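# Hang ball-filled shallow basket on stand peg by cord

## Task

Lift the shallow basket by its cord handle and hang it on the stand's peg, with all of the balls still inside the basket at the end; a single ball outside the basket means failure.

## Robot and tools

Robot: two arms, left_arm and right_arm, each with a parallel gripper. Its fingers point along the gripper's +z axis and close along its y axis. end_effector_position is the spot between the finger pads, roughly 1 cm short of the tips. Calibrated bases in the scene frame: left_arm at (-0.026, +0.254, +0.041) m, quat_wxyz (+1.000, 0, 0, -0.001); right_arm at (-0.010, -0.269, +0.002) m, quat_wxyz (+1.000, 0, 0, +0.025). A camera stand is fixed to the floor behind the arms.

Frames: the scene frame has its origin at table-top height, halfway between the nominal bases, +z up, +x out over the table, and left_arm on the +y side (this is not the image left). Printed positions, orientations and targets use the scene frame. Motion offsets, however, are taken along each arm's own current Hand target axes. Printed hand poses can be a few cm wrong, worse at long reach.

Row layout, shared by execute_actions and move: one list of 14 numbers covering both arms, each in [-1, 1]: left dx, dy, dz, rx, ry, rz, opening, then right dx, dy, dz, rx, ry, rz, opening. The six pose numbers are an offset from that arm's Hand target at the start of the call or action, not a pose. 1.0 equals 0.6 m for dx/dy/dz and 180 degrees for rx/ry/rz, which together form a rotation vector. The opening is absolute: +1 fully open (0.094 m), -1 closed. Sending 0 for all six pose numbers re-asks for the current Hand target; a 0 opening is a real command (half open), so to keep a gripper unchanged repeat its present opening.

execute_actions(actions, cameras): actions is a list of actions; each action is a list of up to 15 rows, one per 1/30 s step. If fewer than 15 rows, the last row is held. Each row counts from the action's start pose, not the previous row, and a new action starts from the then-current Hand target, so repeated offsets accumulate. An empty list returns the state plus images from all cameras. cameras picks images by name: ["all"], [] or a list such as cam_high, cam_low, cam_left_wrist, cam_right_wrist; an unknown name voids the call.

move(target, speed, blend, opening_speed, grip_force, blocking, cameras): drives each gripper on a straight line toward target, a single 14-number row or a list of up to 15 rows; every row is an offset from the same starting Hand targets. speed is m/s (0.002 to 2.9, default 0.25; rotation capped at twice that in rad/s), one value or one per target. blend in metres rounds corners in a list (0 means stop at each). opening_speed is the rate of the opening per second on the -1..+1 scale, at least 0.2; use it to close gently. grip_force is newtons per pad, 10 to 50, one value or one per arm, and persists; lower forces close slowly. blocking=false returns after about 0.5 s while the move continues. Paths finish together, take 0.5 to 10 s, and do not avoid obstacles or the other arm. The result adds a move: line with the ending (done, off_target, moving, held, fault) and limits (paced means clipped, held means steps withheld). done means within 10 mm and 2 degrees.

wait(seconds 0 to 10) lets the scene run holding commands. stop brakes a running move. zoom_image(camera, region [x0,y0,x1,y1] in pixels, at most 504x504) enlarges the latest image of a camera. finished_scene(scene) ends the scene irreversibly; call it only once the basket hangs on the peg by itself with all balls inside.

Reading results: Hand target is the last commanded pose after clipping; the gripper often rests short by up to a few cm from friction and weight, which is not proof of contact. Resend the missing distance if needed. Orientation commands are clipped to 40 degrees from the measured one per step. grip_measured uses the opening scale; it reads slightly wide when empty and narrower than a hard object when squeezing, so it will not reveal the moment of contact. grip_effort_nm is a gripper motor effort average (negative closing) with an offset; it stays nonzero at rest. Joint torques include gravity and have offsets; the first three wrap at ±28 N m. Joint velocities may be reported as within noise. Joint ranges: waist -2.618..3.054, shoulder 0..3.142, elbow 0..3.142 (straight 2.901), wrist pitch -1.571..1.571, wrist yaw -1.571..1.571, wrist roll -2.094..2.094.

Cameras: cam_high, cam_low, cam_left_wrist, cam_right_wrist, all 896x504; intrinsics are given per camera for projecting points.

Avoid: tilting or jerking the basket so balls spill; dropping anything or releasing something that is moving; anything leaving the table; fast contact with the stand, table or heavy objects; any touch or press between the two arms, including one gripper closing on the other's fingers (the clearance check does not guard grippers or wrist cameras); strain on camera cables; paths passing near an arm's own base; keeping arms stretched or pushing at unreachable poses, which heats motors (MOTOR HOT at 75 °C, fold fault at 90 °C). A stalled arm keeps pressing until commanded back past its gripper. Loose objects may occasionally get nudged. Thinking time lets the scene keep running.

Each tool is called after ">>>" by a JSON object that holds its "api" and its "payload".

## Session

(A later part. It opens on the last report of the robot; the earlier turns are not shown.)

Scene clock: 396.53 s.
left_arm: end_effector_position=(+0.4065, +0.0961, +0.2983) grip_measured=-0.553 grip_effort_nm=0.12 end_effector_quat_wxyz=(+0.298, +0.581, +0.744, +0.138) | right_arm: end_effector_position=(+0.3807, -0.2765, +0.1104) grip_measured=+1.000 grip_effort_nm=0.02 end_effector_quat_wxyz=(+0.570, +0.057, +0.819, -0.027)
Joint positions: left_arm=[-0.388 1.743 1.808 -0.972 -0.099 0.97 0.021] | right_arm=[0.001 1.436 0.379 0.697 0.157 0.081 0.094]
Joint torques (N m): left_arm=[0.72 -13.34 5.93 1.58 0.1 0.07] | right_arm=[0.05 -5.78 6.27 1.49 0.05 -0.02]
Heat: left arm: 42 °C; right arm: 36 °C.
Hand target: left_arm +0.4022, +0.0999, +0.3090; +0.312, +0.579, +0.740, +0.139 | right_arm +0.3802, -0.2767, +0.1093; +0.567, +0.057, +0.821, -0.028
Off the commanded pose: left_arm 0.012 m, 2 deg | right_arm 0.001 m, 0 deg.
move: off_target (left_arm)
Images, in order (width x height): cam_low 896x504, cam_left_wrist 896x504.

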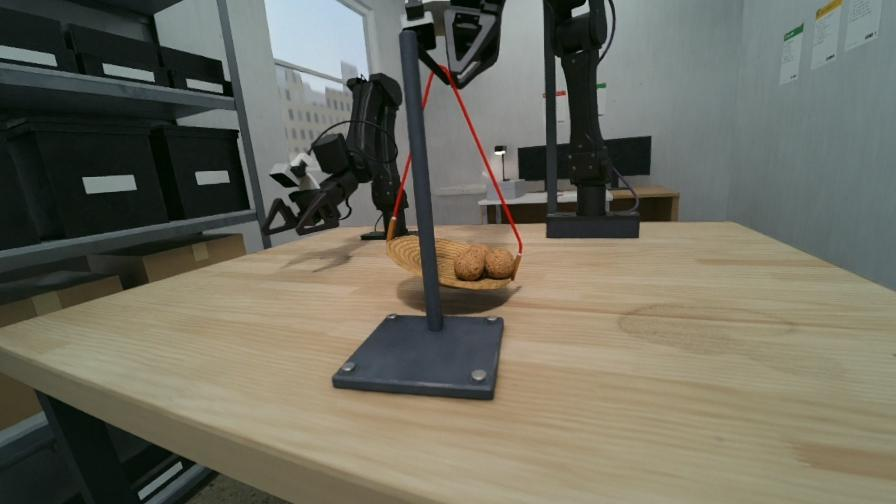

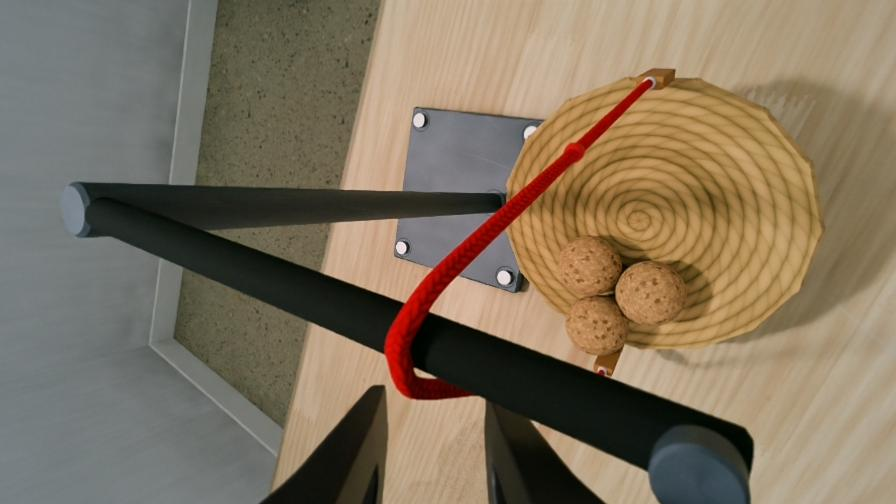

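>>> {"api": "move", "payload": {"target": [0.0045,-0.0085,0.0115,0,0,0,-0.55,0,0,0,0,0,0,1], "speed": 0.03, "cameras": ["cam_low","cam_left_wrist"]}}

>>> {"api": "zoom_image", "payload": {"camera": "cam_low", "region": [410, 20, 490, 110]}}

>>> {"api": "zoom_image", "payload": {"camera": "cam_left_wrist", "region": [340, 300, 560, 500]}}

Scene clock: 408.33 s.
left_arm: end_effector_position=(+0.4063, +0.0967, +0.2904) grip_measured=-0.553 grip_effort_nm=0.12 end_effector_quat_wxyz=(+0.299, +0.581, +0.744, +0.138) | right_arm: end_effector_position=(+0.3807, -0.2765, +0.1104) grip_measured=+1.000 grip_effort_nm=0.02 end_effector_quat_wxyz=(+0.570, +0.057, +0.819, -0.027)
Joint positions: left_arm=[-0.387 1.73 1.758 -0.934 -0.099 0.97 0.021] | right_arm=[0.001 1.436 0.379 0.697 0.157 0.081 0.094]
Joint torques (N m): left_arm=[0.61 -13.05 5.97 1.58 0.1 0.07] | right_arm=[0.06 -5.76 6.31 1.47 0.04 -0.02]
Motor temperatures (°C): left_arm=[23 41 42 34 26 26 28] | right_arm=[24 28 34 36 23 24 25]
Heat: left arm: 42 °C; right arm: 36 °C.
Hand target: left_arm +0.4022, +0.0997, +0.3000; +0.312, +0.579, +0.740, +0.139 | right_arm +0.3802, -0.2767, +0.1093; +0.567, +0.057, +0.821, -0.028
Off the commanded pose: left_arm 0.011 m, 2 deg | right_arm 0.001 m, 0 deg.
move: off_target (left_arm)
Images, in order (width x height): cam_low 896x504, cam_left_wrist 896x504.

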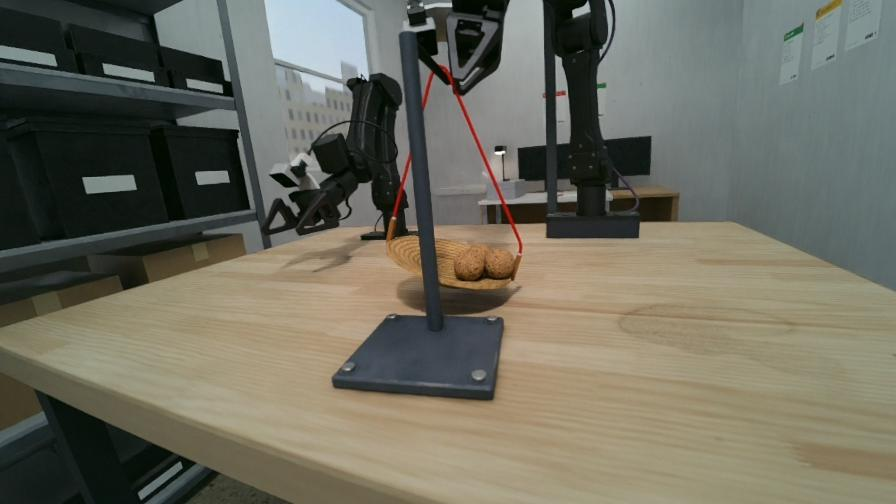

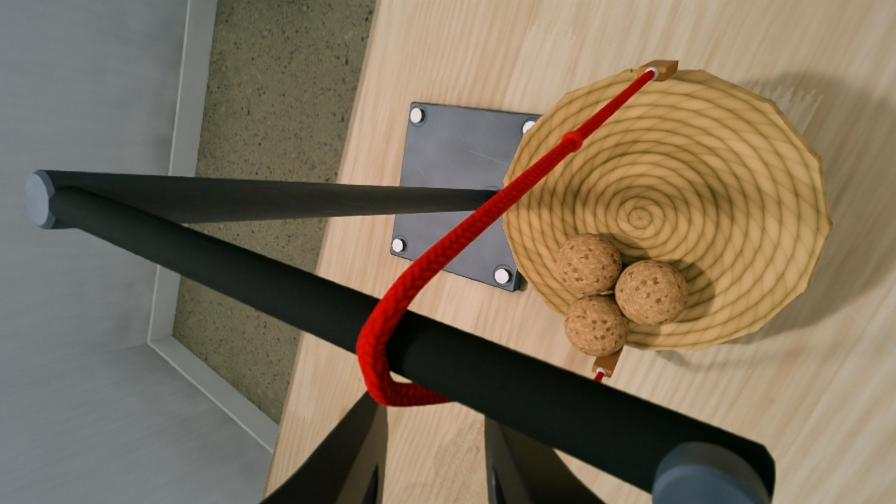

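Scaled by 5.600 from the camera's 896x504 image, which has a finer 1280x720 frame.

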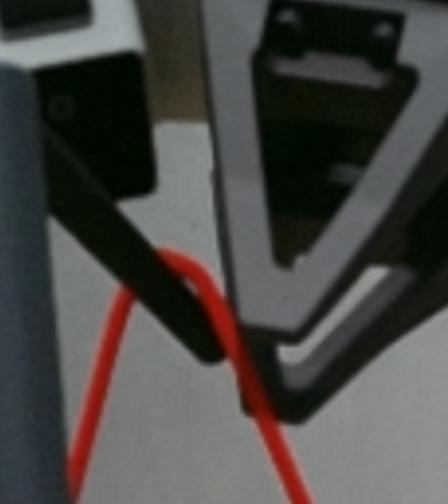

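Scaled by 2.291 from the camera's 896x504 image, which has a finer 1280x720 frame.

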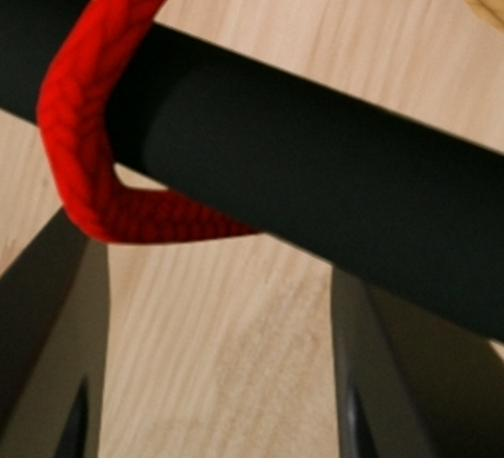

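>>> {"api": "move", "payload": {"target": [0,0,0,0,0,0,-1,0,0,0,0,0,0,1], "opening_speed": 0.3, "cameras": ["cam_low","cam_left_wrist","cam_high"]}}

>>> {"api": "zoom_image", "payload": {"camera": "cam_low", "region": [410, 20, 490, 110]}}

>>> {"api": "zoom_image", "payload": {"camera": "cam_left_wrist", "region": [340, 300, 560, 500]}}

Scene clock: 424.10 s.
left_arm: end_effector_position=(+0.4064, +0.0967, +0.2905) grip_measured=-0.993 grip_effort_nm=-0.39 end_effector_quat_wxyz=(+0.299, +0.581, +0.744, +0.138) | right_arm: end_effector_position=(+0.3807, -0.2765, +0.1104) grip_measured=+1.000 grip_effort_nm=0.02 end_effector_quat_wxyz=(+0.570, +0.057, +0.819, -0.027)
Joint positions: left_arm=[-0.387 1.73 1.758 -0.933 -0.099 0.97 0] | right_arm=[0.001 1.436 0.379 0.697 0.157 0.081 0.094]
Joint torques (N m): left_arm=[0.59 -13.07 5.96 1.58 0.1 0.07] | right_arm=[0.06 -5.78 6.35 1.47 0.04 0]
Heat: left arm: 42 °C; right arm: 36 °C.
Hand target: left_arm +0.4022, +0.0998, +0.3000; +0.312, +0.579, +0.740, +0.139 | right_arm +0.3802, -0.2767, +0.1093; +0.567, +0.057, +0.821, -0.028
Off the commanded pose: left_arm 0.011 m, 2 deg | right_arm 0.001 m, 0 deg.
move: off_target (left_arm)
Images, in order (width x height): cam_high 896x504, cam_low 896x504, cam_left_wrist 896x504.

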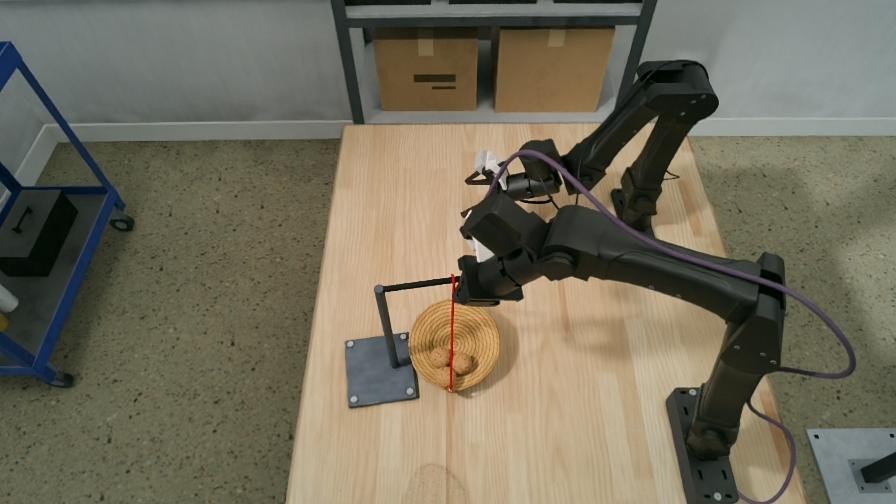

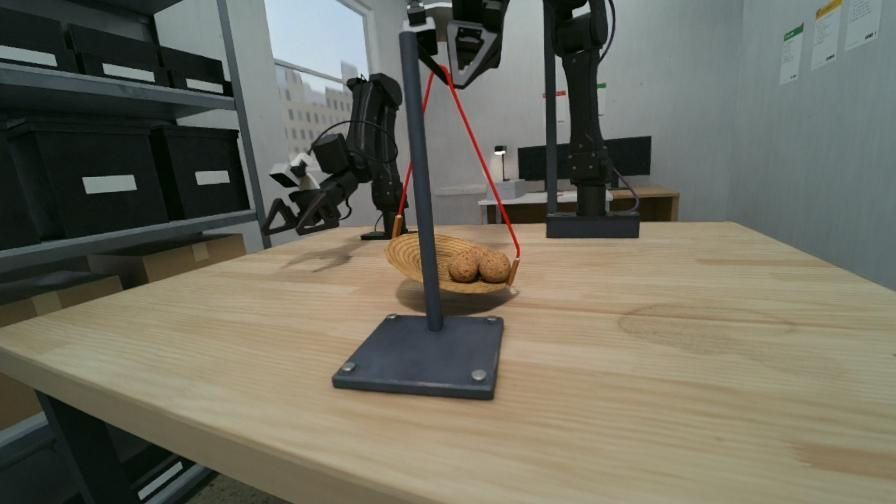

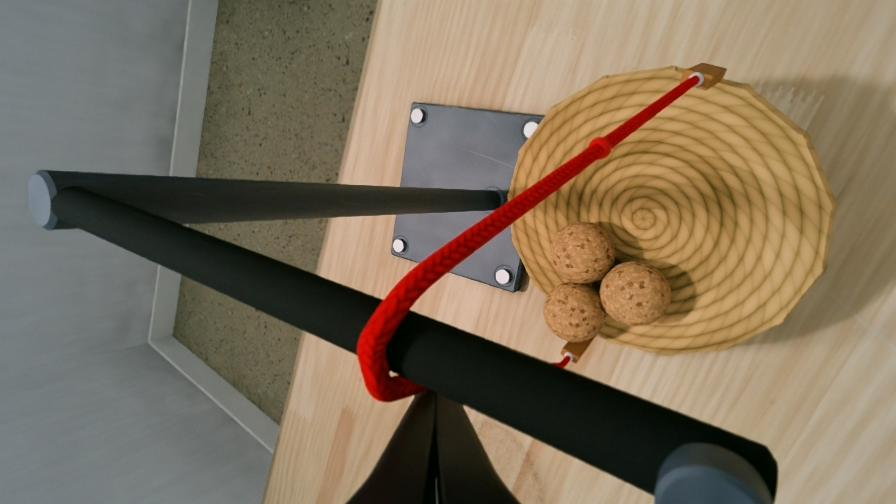

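Scaled by 5.600 from the camera's 896x504 image, which has a finer 1280x720 frame.

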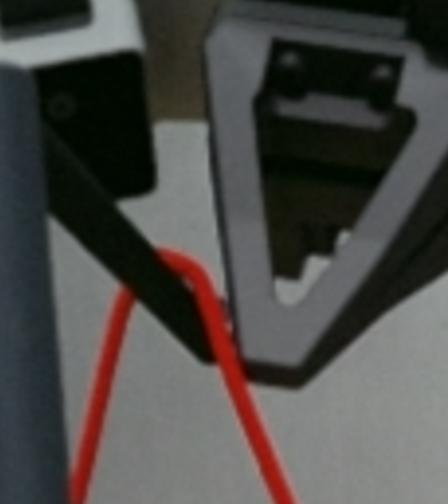

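Scaled by 2.291 from the camera's 896x504 image, which has a finer 1280x720 frame.

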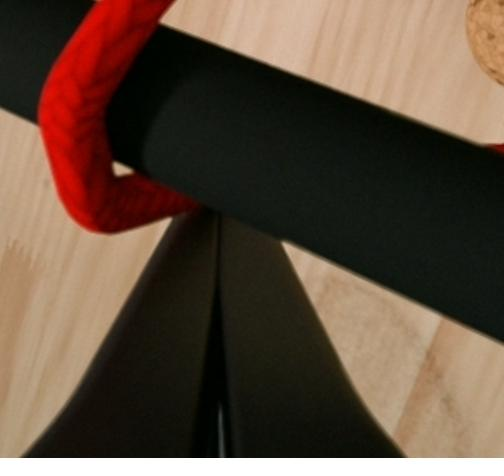

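>>> {"api": "move", "payload": {"target": [[-0.0337,0.0392,-0.0557,0,0,0,-1,0,0,0,0,0,0,1],[-0.0337,0.0392,-0.0557,0,0,0,-0.4,0,0,0,0,0,0,1]], "speed": 0.05, "cameras": ["cam_low","cam_left_wrist"]}}

>>> {"api": "zoom_image", "payload": {"camera": "cam_low", "region": [410, 20, 490, 110]}}

Scene clock: 438.43 s.
left_arm: end_effector_position=(+0.4018, +0.0965, +0.3514) grip_measured=-0.403 grip_effort_nm=0.12 end_effector_quat_wxyz=(+0.325, +0.575, +0.737, +0.144) | right_arm: end_effector_position=(+0.3807, -0.2765, +0.1104) grip_measured=+1.000 grip_effort_nm=0.02 end_effector_quat_wxyz=(+0.570, +0.057, +0.819, -0.027)
Joint positions: left_arm=[-0.391 1.755 2.011 -1.106 -0.099 0.97 0.028] | right_arm=[0.001 1.436 0.379 0.697 0.157 0.081 0.094]
Joint torques (N m): left_arm=[-0.53 -6.95 8.98 1.23 -0.01 -0.08] | right_arm=[0.09 -5.78 6.34 1.48 0.03 -0.01]
Heat: left arm: 42 °C; right arm: 36 °C.
Hand target: left_arm +0.4022, +0.0928, +0.3451; +0.312, +0.579, +0.740, +0.139 | right_arm +0.3802, -0.2767, +0.1093; +0.567, +0.057, +0.821, -0.028
Off the commanded pose: left_arm 0.007 m, 2 deg | right_arm 0.001 m, 0 deg.
move: done
Images, in order (width x height): cam_low 896x504, cam_left_wrist 896x504.

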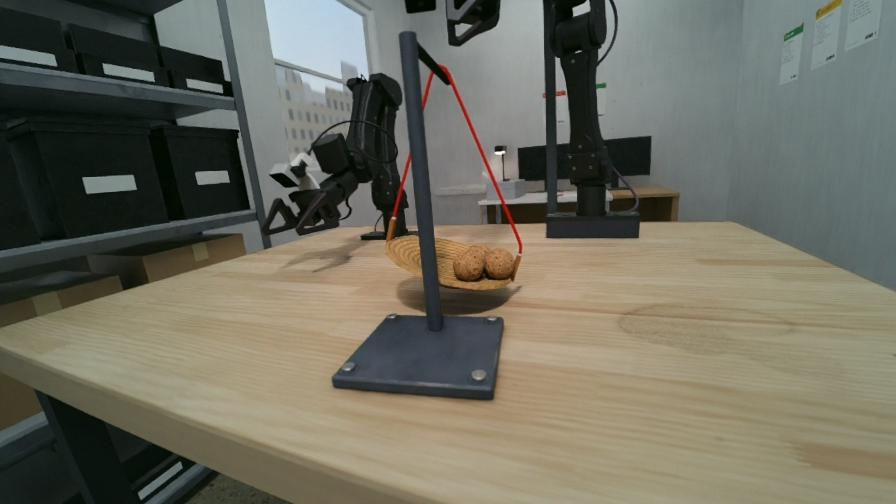

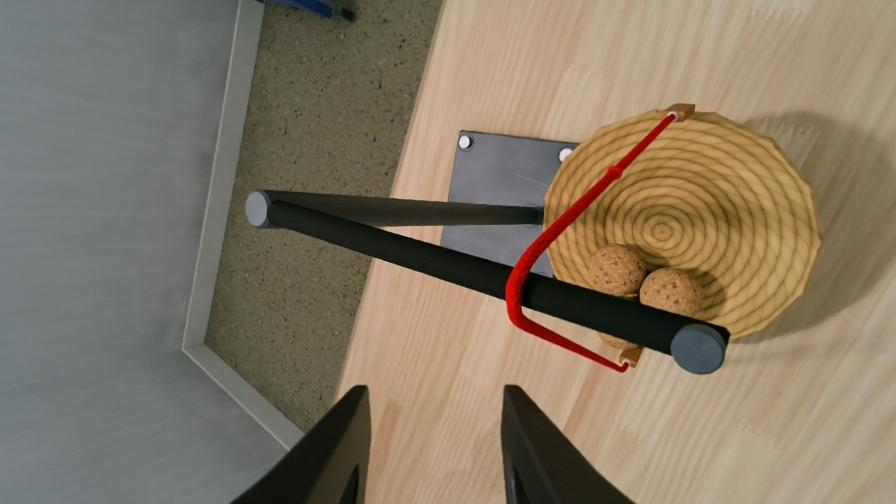

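Scaled by 5.600 from the camera's 896x504 image, which has a finer 1280x720 frame.

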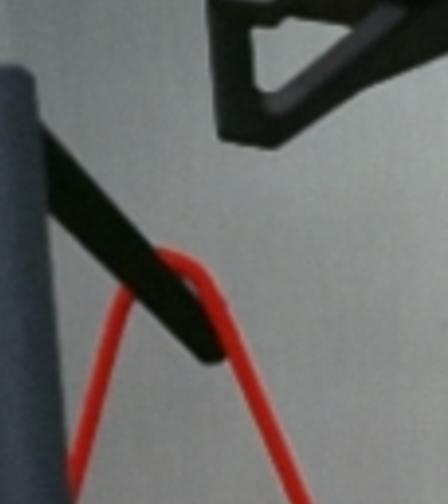

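>>> {"api": "move", "payload": {"target": [0.0162,-0.0423,0.0557,0,0,0,-0.4,0,0,0,0,0,0,1], "speed": 0.035, "cameras": ["cam_low","cam_left_wrist"]}}

>>> {"api": "zoom_image", "payload": {"camera": "cam_low", "region": [410, 20, 490, 110]}}

>>> {"api": "zoom_image", "payload": {"camera": "cam_left_wrist", "region": [340, 300, 560, 500]}}

Scene clock: 455.67 s.
left_arm: end_effector_position=(+0.4072, +0.0934, +0.2965) grip_measured=-0.403 grip_effort_nm=0.12 end_effector_quat_wxyz=(+0.300, +0.581, +0.743, +0.142) | right_arm: end_effector_position=(+0.3807, -0.2765, +0.1104) grip_measured=+1.000 grip_effort_nm=0.02 end_effector_quat_wxyz=(+0.570, +0.057, +0.819, -0.027)
Joint positions: left_arm=[-0.398 1.741 1.793 -0.953 -0.112 0.966 0.028] | right_arm=[0.001 1.436 0.379 0.697 0.157 0.081 0.094]
Joint torques (N m): left_arm=[-0.69 -12.29 5.64 1.65 0.05 -0.1] | right_arm=[0.06 -5.76 6.37 1.47 0.04 -0.02]
Heat: left arm: 43 °C; right arm: 36 °C.
Hand target: left_arm +0.4021, +0.0894, +0.3020; +0.312, +0.579, +0.740, +0.139 | right_arm +0.3802, -0.2767, +0.1093; +0.567, +0.057, +0.821, -0.028
Off the commanded pose: left_arm 0.009 m, 2 deg | right_arm 0.001 m, 0 deg.
move: done
Images, in order (width x height): cam_low 896x504, cam_left_wrist 896x504.

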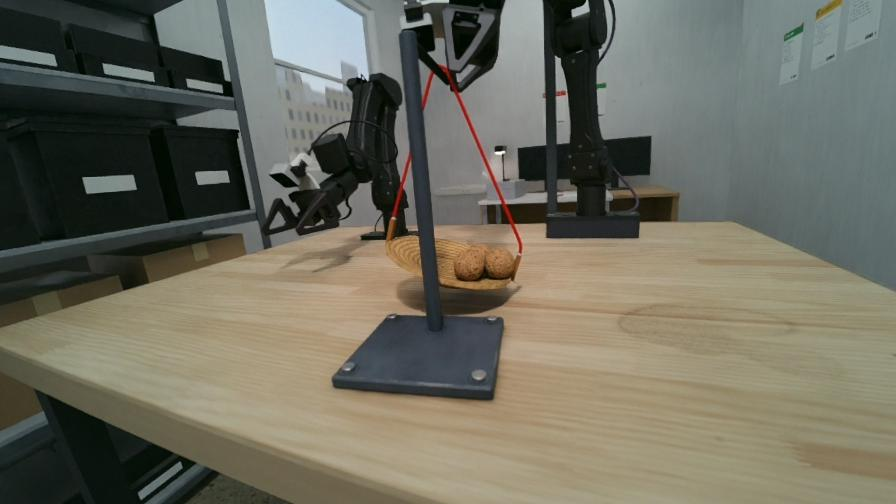

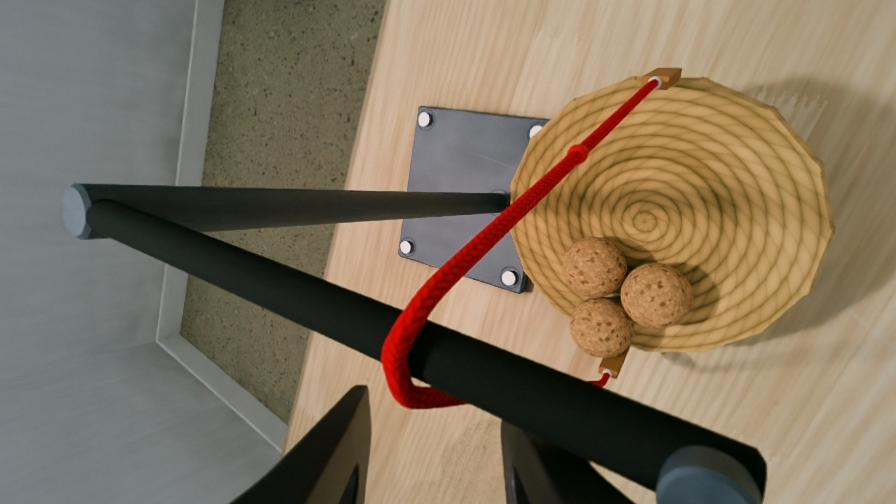

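Scaled by 5.600 from the camera's 896x504 image, which has a finer 1280x720 frame.

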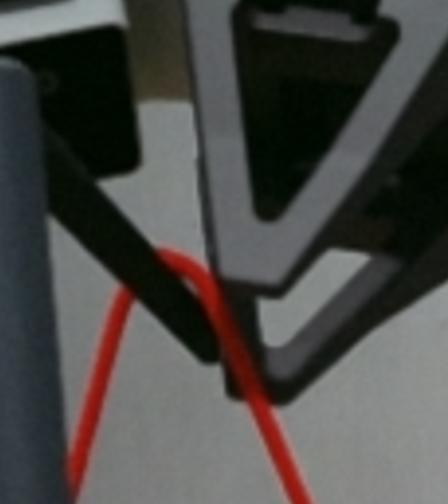

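Scaled by 2.291 from the camera's 896x504 image, which has a finer 1280x720 frame.

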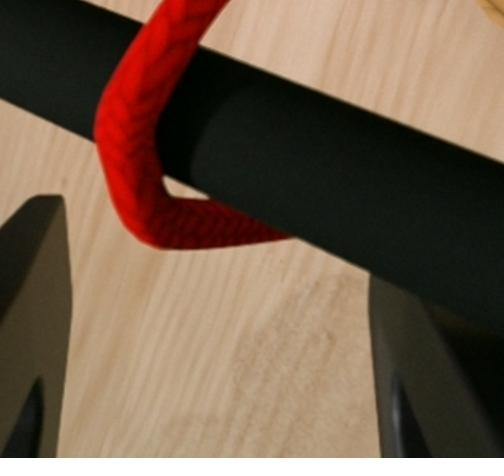

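>>> {"api": "move", "payload": {"target": [-0.0058,-0.0063,0.0065,0,0,0,-0.4,0,0,0,0,0,0,1], "speed": 0.03, "cameras": ["cam_low","cam_left_wrist"]}}

>>> {"api": "zoom_image", "payload": {"camera": "cam_low", "region": [410, 20, 490, 110]}}

Scene clock: 464.47 s.
left_arm: end_effector_position=(+0.4083, +0.0940, +0.2959) grip_measured=-0.403 grip_effort_nm=0.12 end_effector_quat_wxyz=(+0.301, +0.577, +0.745, +0.149) | right_arm: end_effector_position=(+0.3807, -0.2765, +0.1104) grip_measured=+1.000 grip_effort_nm=0.02 end_effector_quat_wxyz=(+0.570, +0.057, +0.819, -0.027)
Joint positions: left_arm=[-0.403 1.739 1.783 -0.941 -0.13 0.958 0.028] | right_arm=[0.001 1.436 0.379 0.697 0.157 0.081 0.094]
Joint torques (N m): left_arm=[-1.35 -11.73 5.49 1.67 0.13 -0.11] | right_arm=[0.06 -5.75 6.34 1.48 0.04 -0.02]
Heat: left arm: 42 °C; right arm: 36 °C.
Hand target: left_arm +0.4021, +0.0844, +0.2981; +0.312, +0.579, +0.740, +0.139 | right_arm +0.3802, -0.2767, +0.1093; +0.567, +0.057, +0.821, -0.028
Off the commanded pose: left_arm 0.012 m, 2 deg | right_arm 0.001 m, 0 deg.
move: off_target (left_arm)
Images, in order (width x height): cam_low 896x504, cam_left_wrist 896x504.

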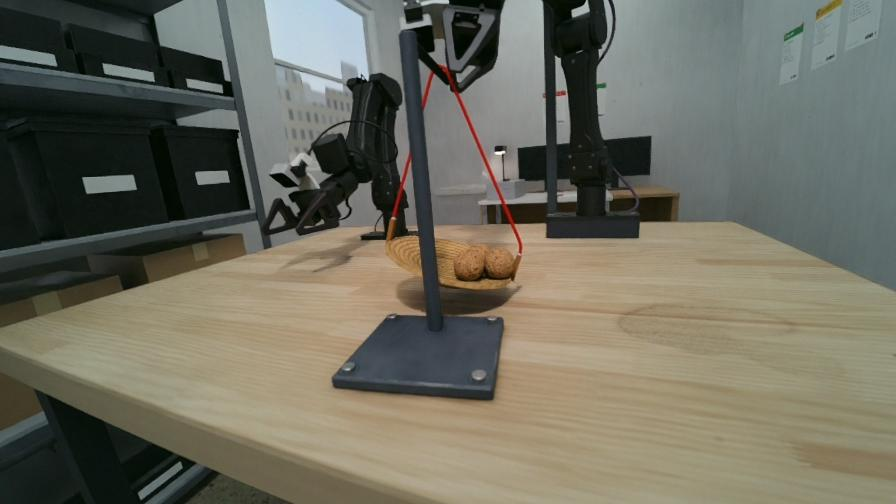

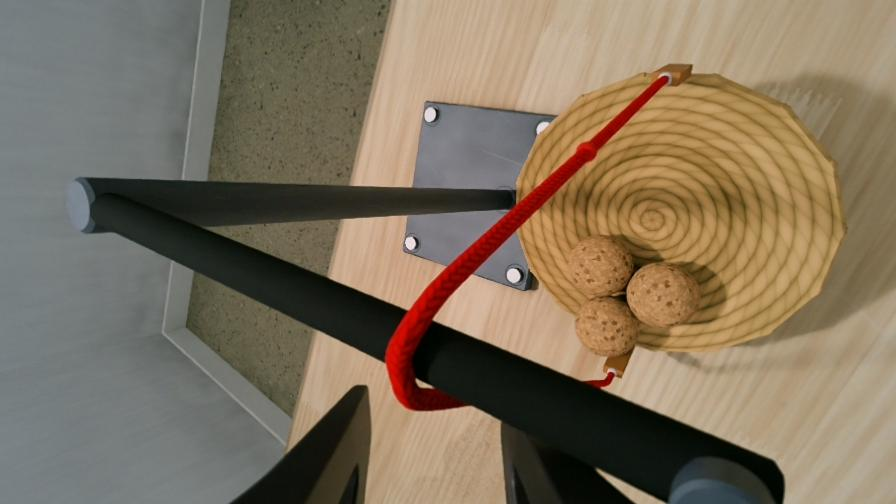

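Scaled by 5.600 from the camera's 896x504 image, which has a finer 1280x720 frame.

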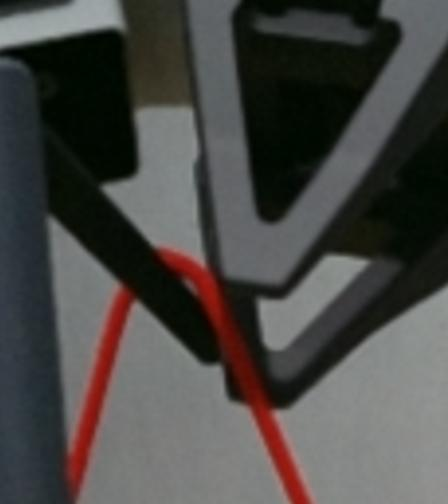

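>>> {"api": "move", "payload": {"target": [0.0047,0.0015,-0.0008,0,0,0,-1,0,0,0,0,0,0,1], "opening_speed": 0.4, "cameras": ["cam_low","cam_left_wrist"]}}

>>> {"api": "zoom_image", "payload": {"camera": "cam_low", "region": [410, 20, 490, 110]}}

>>> {"api": "zoom_image", "payload": {"camera": "cam_left_wrist", "region": [340, 300, 560, 500]}}

Scene clock: 471.50 s.
left_arm: end_effector_position=(+0.4079, +0.0926, +0.2922) grip_measured=-0.993 grip_effort_nm=-0.38 end_effector_quat_wxyz=(+0.300, +0.578, +0.745, +0.146) | right_arm: end_effector_position=(+0.3807, -0.2765, +0.1104) grip_measured=+1.000 grip_effort_nm=0.02 end_effector_quat_wxyz=(+0.570, +0.057, +0.819, -0.027)
Joint positions: left_arm=[-0.404 1.739 1.771 -0.932 -0.125 0.957 0] | right_arm=[0.001 1.436 0.379 0.697 0.157 0.081 0.094]
Joint torques (N m): left_arm=[-0.64 -12.26 5.96 1.6 0.13 -0.06] | right_arm=[0.06 -5.76 6.31 1.48 0.03 -0.01]
Heat: left arm: 42 °C; right arm: 36 °C.
Hand target: left_arm +0.4021, +0.0874, +0.2980; +0.312, +0.579, +0.740, +0.139 | right_arm +0.3802, -0.2767, +0.1093; +0.567, +0.057, +0.821, -0.028
Off the commanded pose: left_arm 0.010 m, 2 deg | right_arm 0.001 m, 0 deg.
move: done
Images, in order (width x height): cam_low 896x504, cam_left_wrist 896x504.

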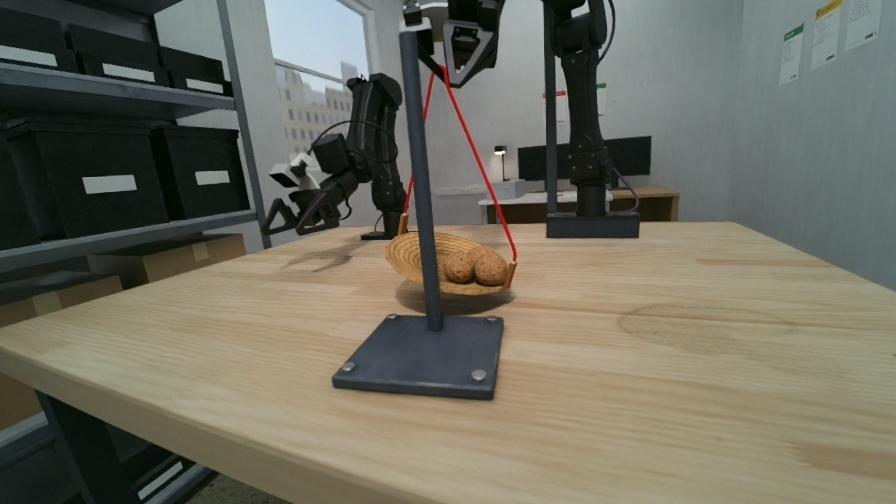

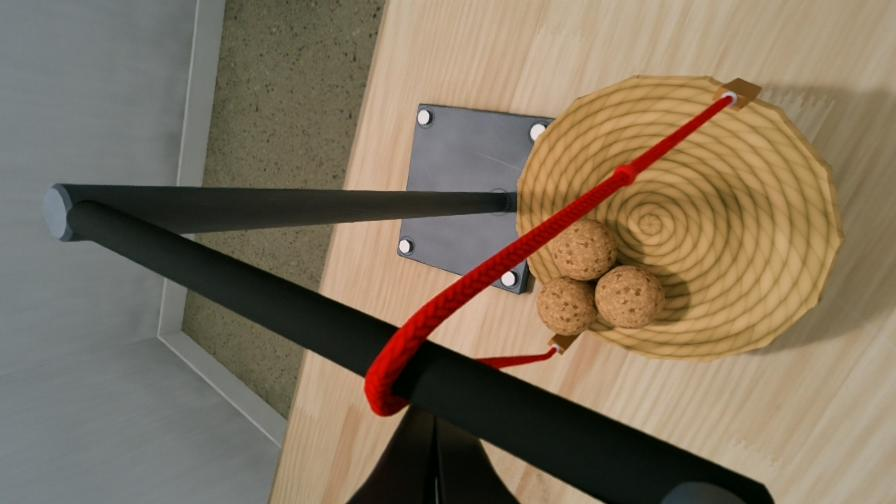

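Scaled by 5.600 from the camera's 896x504 image, which has a finer 1280x720 frame.

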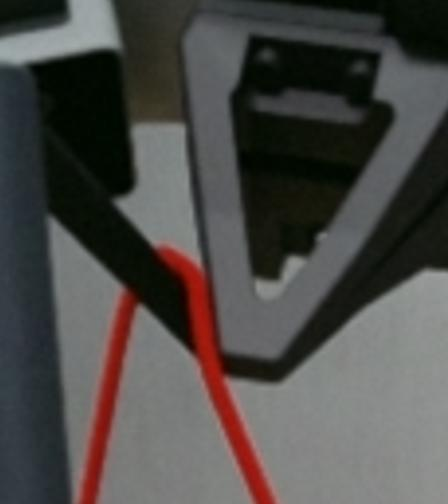

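Scaled by 2.291 from the camera's 896x504 image, which has a finer 1280x720 frame.

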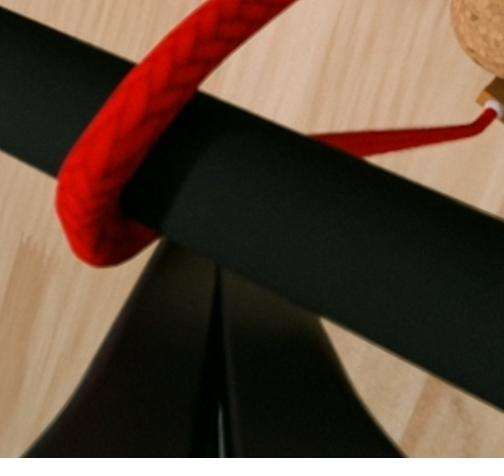

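>>> {"api": "move", "payload": {"target": [[0.0189,0.0068,-0.0031,0,0,0,-1,0,0,0,0,0,0,1],[0.112,0.01,-0.042,0,0,0,-1,0,0,0,0,0,0,1]], "speed": [0.02,0.06], "cameras": ["cam_low","cam_left_wrist","cam_high"]}}

>>> {"api": "zoom_image", "payload": {"camera": "cam_low", "region": [370, 20, 570, 310]}}

>>> {"api": "zoom_image", "payload": {"camera": "cam_high", "region": [390, 250, 540, 400]}}

Scene clock: 537.03 s.
left_arm: end_effector_position=(+0.3872, +0.1560, +0.2954) grip_measured=-0.993 grip_effort_nm=-0.38 end_effector_quat_wxyz=(+0.303, +0.578, +0.745, +0.140) | right_arm: end_effector_position=(+0.3807, -0.2765, +0.1104) grip_measured=+1.000 grip_effort_nm=0.03 end_effector_quat_wxyz=(+0.570, +0.057, +0.819, -0.027)
Joint positions: left_arm=[-0.235 1.583 1.611 -0.919 -0.006 1.084 0] | right_arm=[0.001 1.436 0.379 0.697 0.157 0.081 0.094]
Joint torques (N m): left_arm=[0.39 -10.88 5.86 1.58 0.19 0.07] | right_arm=[0.09 -5.79 6.32 1.47 0.04 -0.01]
Heat: left arm: 41 °C; right arm: 36 °C.
Hand target: left_arm +0.3821, +0.1566, +0.3005; +0.312, +0.579, +0.740, +0.139 | right_arm +0.3802, -0.2767, +0.1093; +0.567, +0.057, +0.821, -0.028
Off the commanded pose: left_arm 0.007 m, 1 deg | right_arm 0.001 m, 0 deg.
move: done
Images, in order (width x height): cam_high 896x504, cam_low 896x504, cam_left_wrist 896x504.

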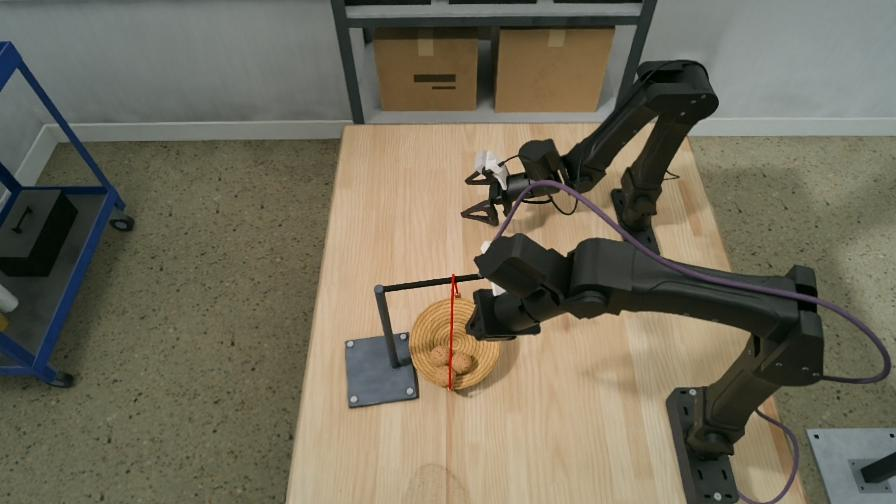

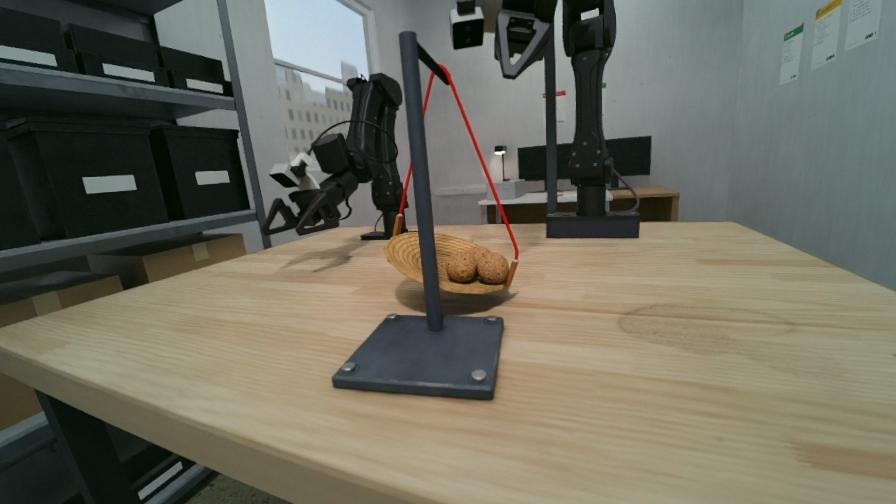

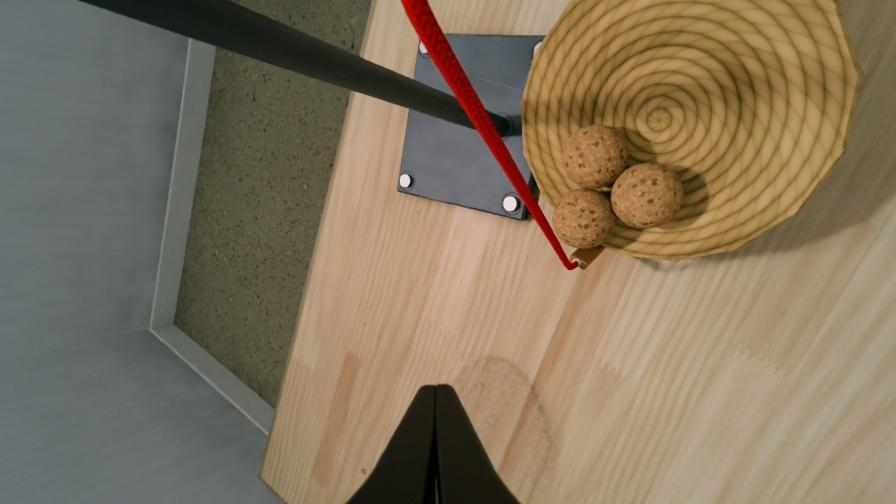

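Scaled by 1.738 from the camera's 896x504 image, which has a finer 1280x720 frame.

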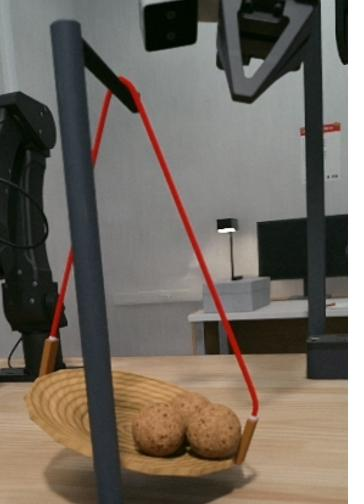

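Scaled by 3.360 from the camera's 896x504 image, which has a finer 1280x720 frame.

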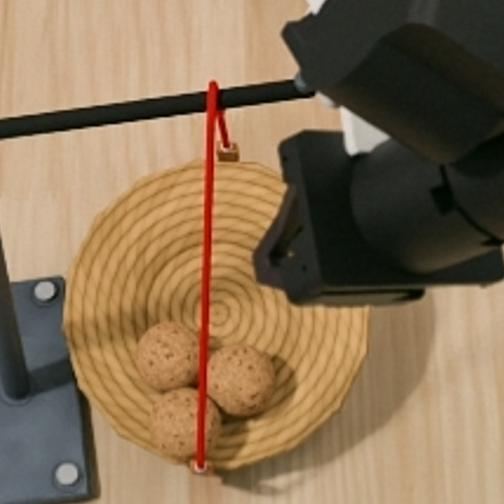

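>>> {"api": "move", "payload": {"target": [0.0748,-0.1298,0.0668,-0.0493,-0.3009,-0.2678,-0.3,0,0,0,0,0,0,1], "speed": 0.13, "cameras": ["cam_low","cam_left_wrist","cam_high"]}}

>>> {"api": "zoom_image", "payload": {"camera": "cam_low", "region": [370, 20, 570, 310]}}

Scene clock: 569.97 s.
left_arm: end_effector_position=(+0.3424, +0.1675, +0.2214) grip_measured=-0.303 grip_effort_nm=0.12 end_effector_quat_wxyz=(+0.681, +0.220, +0.666, -0.212) | right_arm: end_effector_position=(+0.3807, -0.2765, +0.1104) grip_measured=+1.000 grip_effort_nm=0.02 end_effector_quat_wxyz=(+0.570, +0.057, +0.819, -0.027)
Joint positions: left_arm=[0.082 1.518 0.322 1.217 0.7 0.004 0.033] | right_arm=[0.001 1.436 0.379 0.697 0.157 0.081 0.094]
Joint torques (N m): left_arm=[0.55 -3.56 4.15 2.02 0.03 -0.05] | right_arm=[0.02 -5.74 6.32 1.47 0.04 -0.02]
Heat: left arm: 41 °C; right arm: 36 °C.
Hand target: left_arm +0.3410, +0.1699, +0.2121; +0.674, +0.213, +0.674, -0.213 | right_arm +0.3802, -0.2767, +0.1093; +0.567, +0.057, +0.821, -0.028
Off the commanded pose: left_arm 0.010 m, 1 deg | right_arm 0.001 m, 0 deg.
move: done
Images, in order (width x height): cam_high 896x504, cam_low 896x504, cam_left_wrist 896x504.

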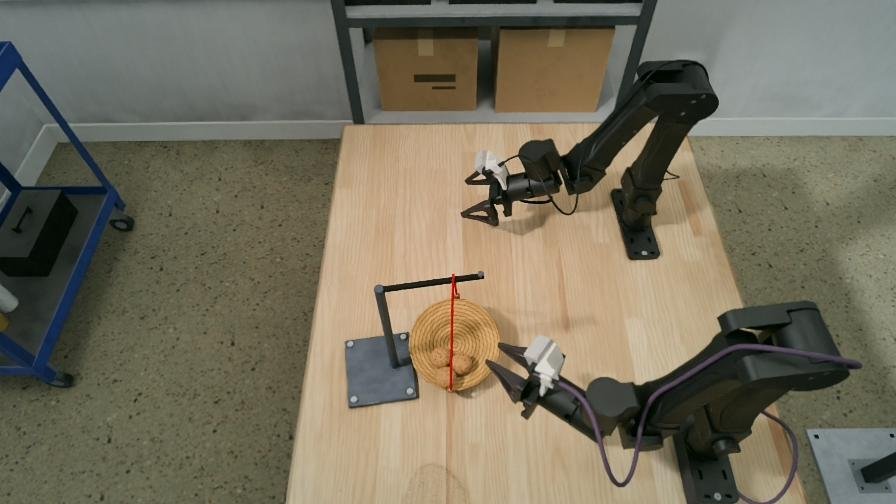

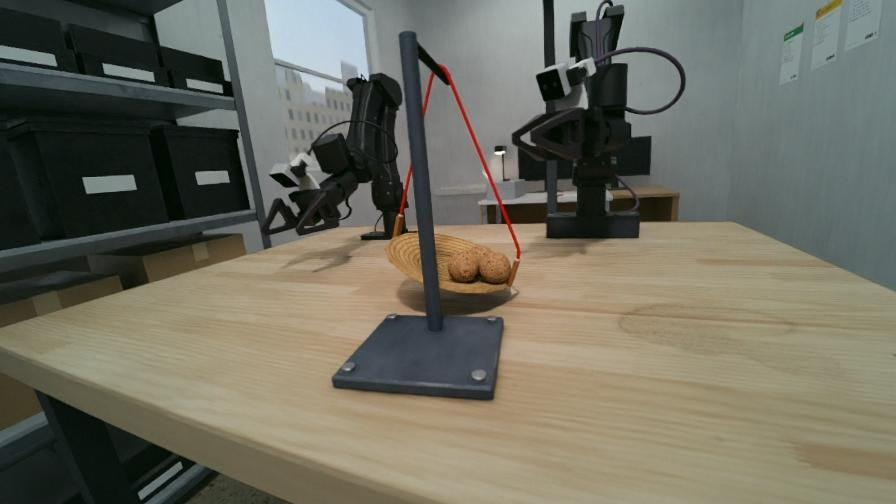

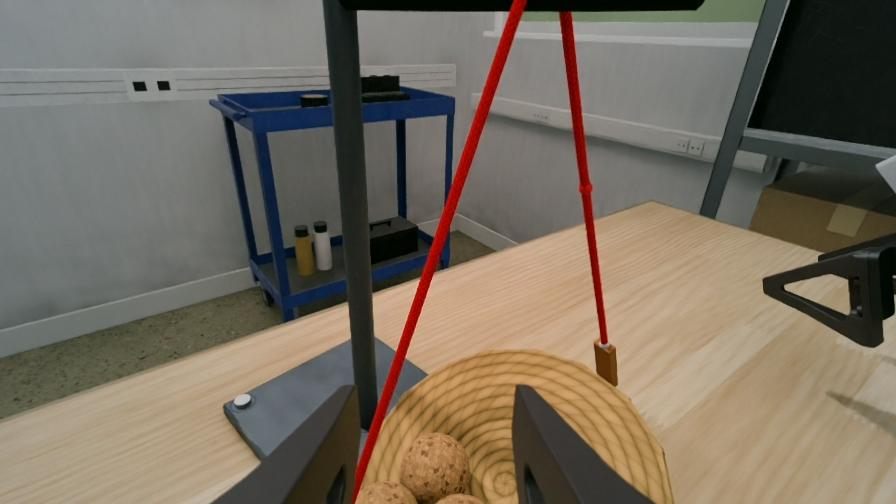

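Scaled by 1.738 from the camera's 896x504 image, which has a finer 1280x720 frame.

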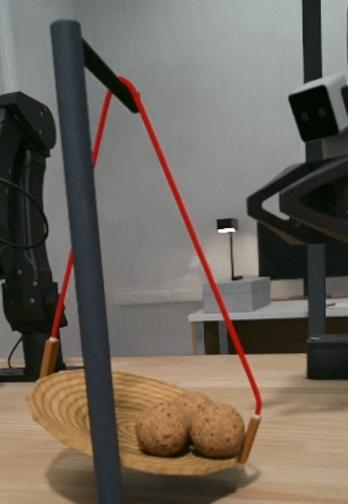

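>>> {"api": "move", "payload": {"target": [0,0.005,0.1,0,0,0,-0.3,0,0,0,0,0,0,1], "speed": 0.06, "cameras": ["cam_left_wrist","cam_high"]}}

Scene clock: 583.73 s.
left_arm: end_effector_position=(+0.3858, +0.1389, +0.2159) grip_measured=-0.303 grip_effort_nm=0.12 end_effector_quat_wxyz=(+0.678, +0.217, +0.669, -0.213) | right_arm: end_effector_position=(+0.3807, -0.2765, +0.1104) grip_measured=+1.000 grip_effort_nm=0.02 end_effector_quat_wxyz=(+0.570, +0.057, +0.819, -0.027)
Joint positions: left_arm=[-0.04 1.691 0.481 1.221 0.577 0.003 0.033] | right_arm=[0.001 1.436 0.379 0.697 0.157 0.081 0.094]
Joint torques (N m): left_arm=[-0.46 -5.03 7.05 1.87 -0.11 -0.03] | right_arm=[0.08 -5.78 6.32 1.46 0.04 -0.02]
Motor temperatures (°C): left_arm=[23 36 41 36 26 26 28] | right_arm=[24 28 34 36 23 24 25]
Heat: left arm: 41 °C; right arm: 36 °C.
Hand target: left_arm +0.3917, +0.1378, +0.2120; +0.674, +0.213, +0.674, -0.213 | right_arm +0.3802, -0.2767, +0.1093; +0.567, +0.057, +0.821, -0.028
Off the commanded pose: left_arm 0.007 m, 1 deg | right_arm 0.001 m, 0 deg.
move: done
Images, in order (width x height): cam_high 896x504, cam_left_wrist 896x504.

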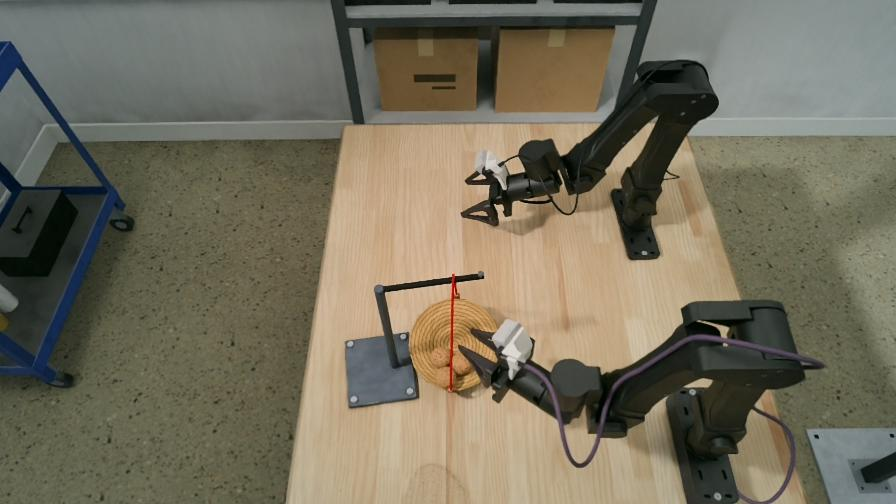

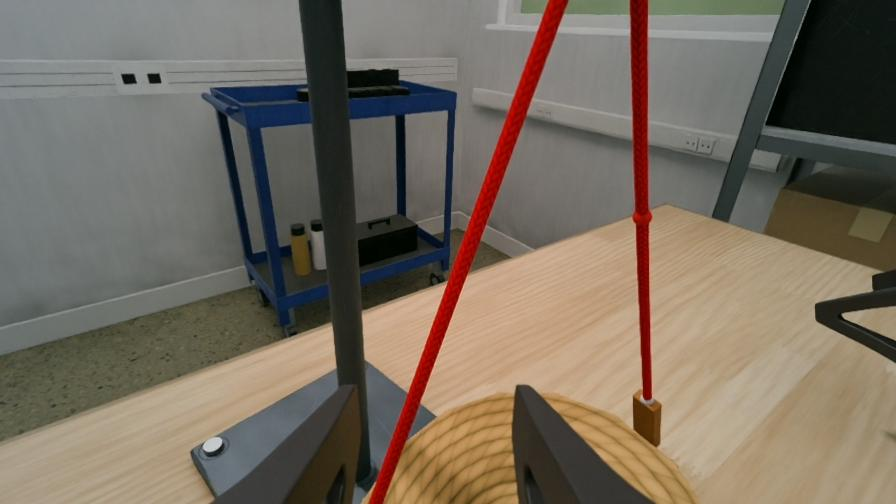

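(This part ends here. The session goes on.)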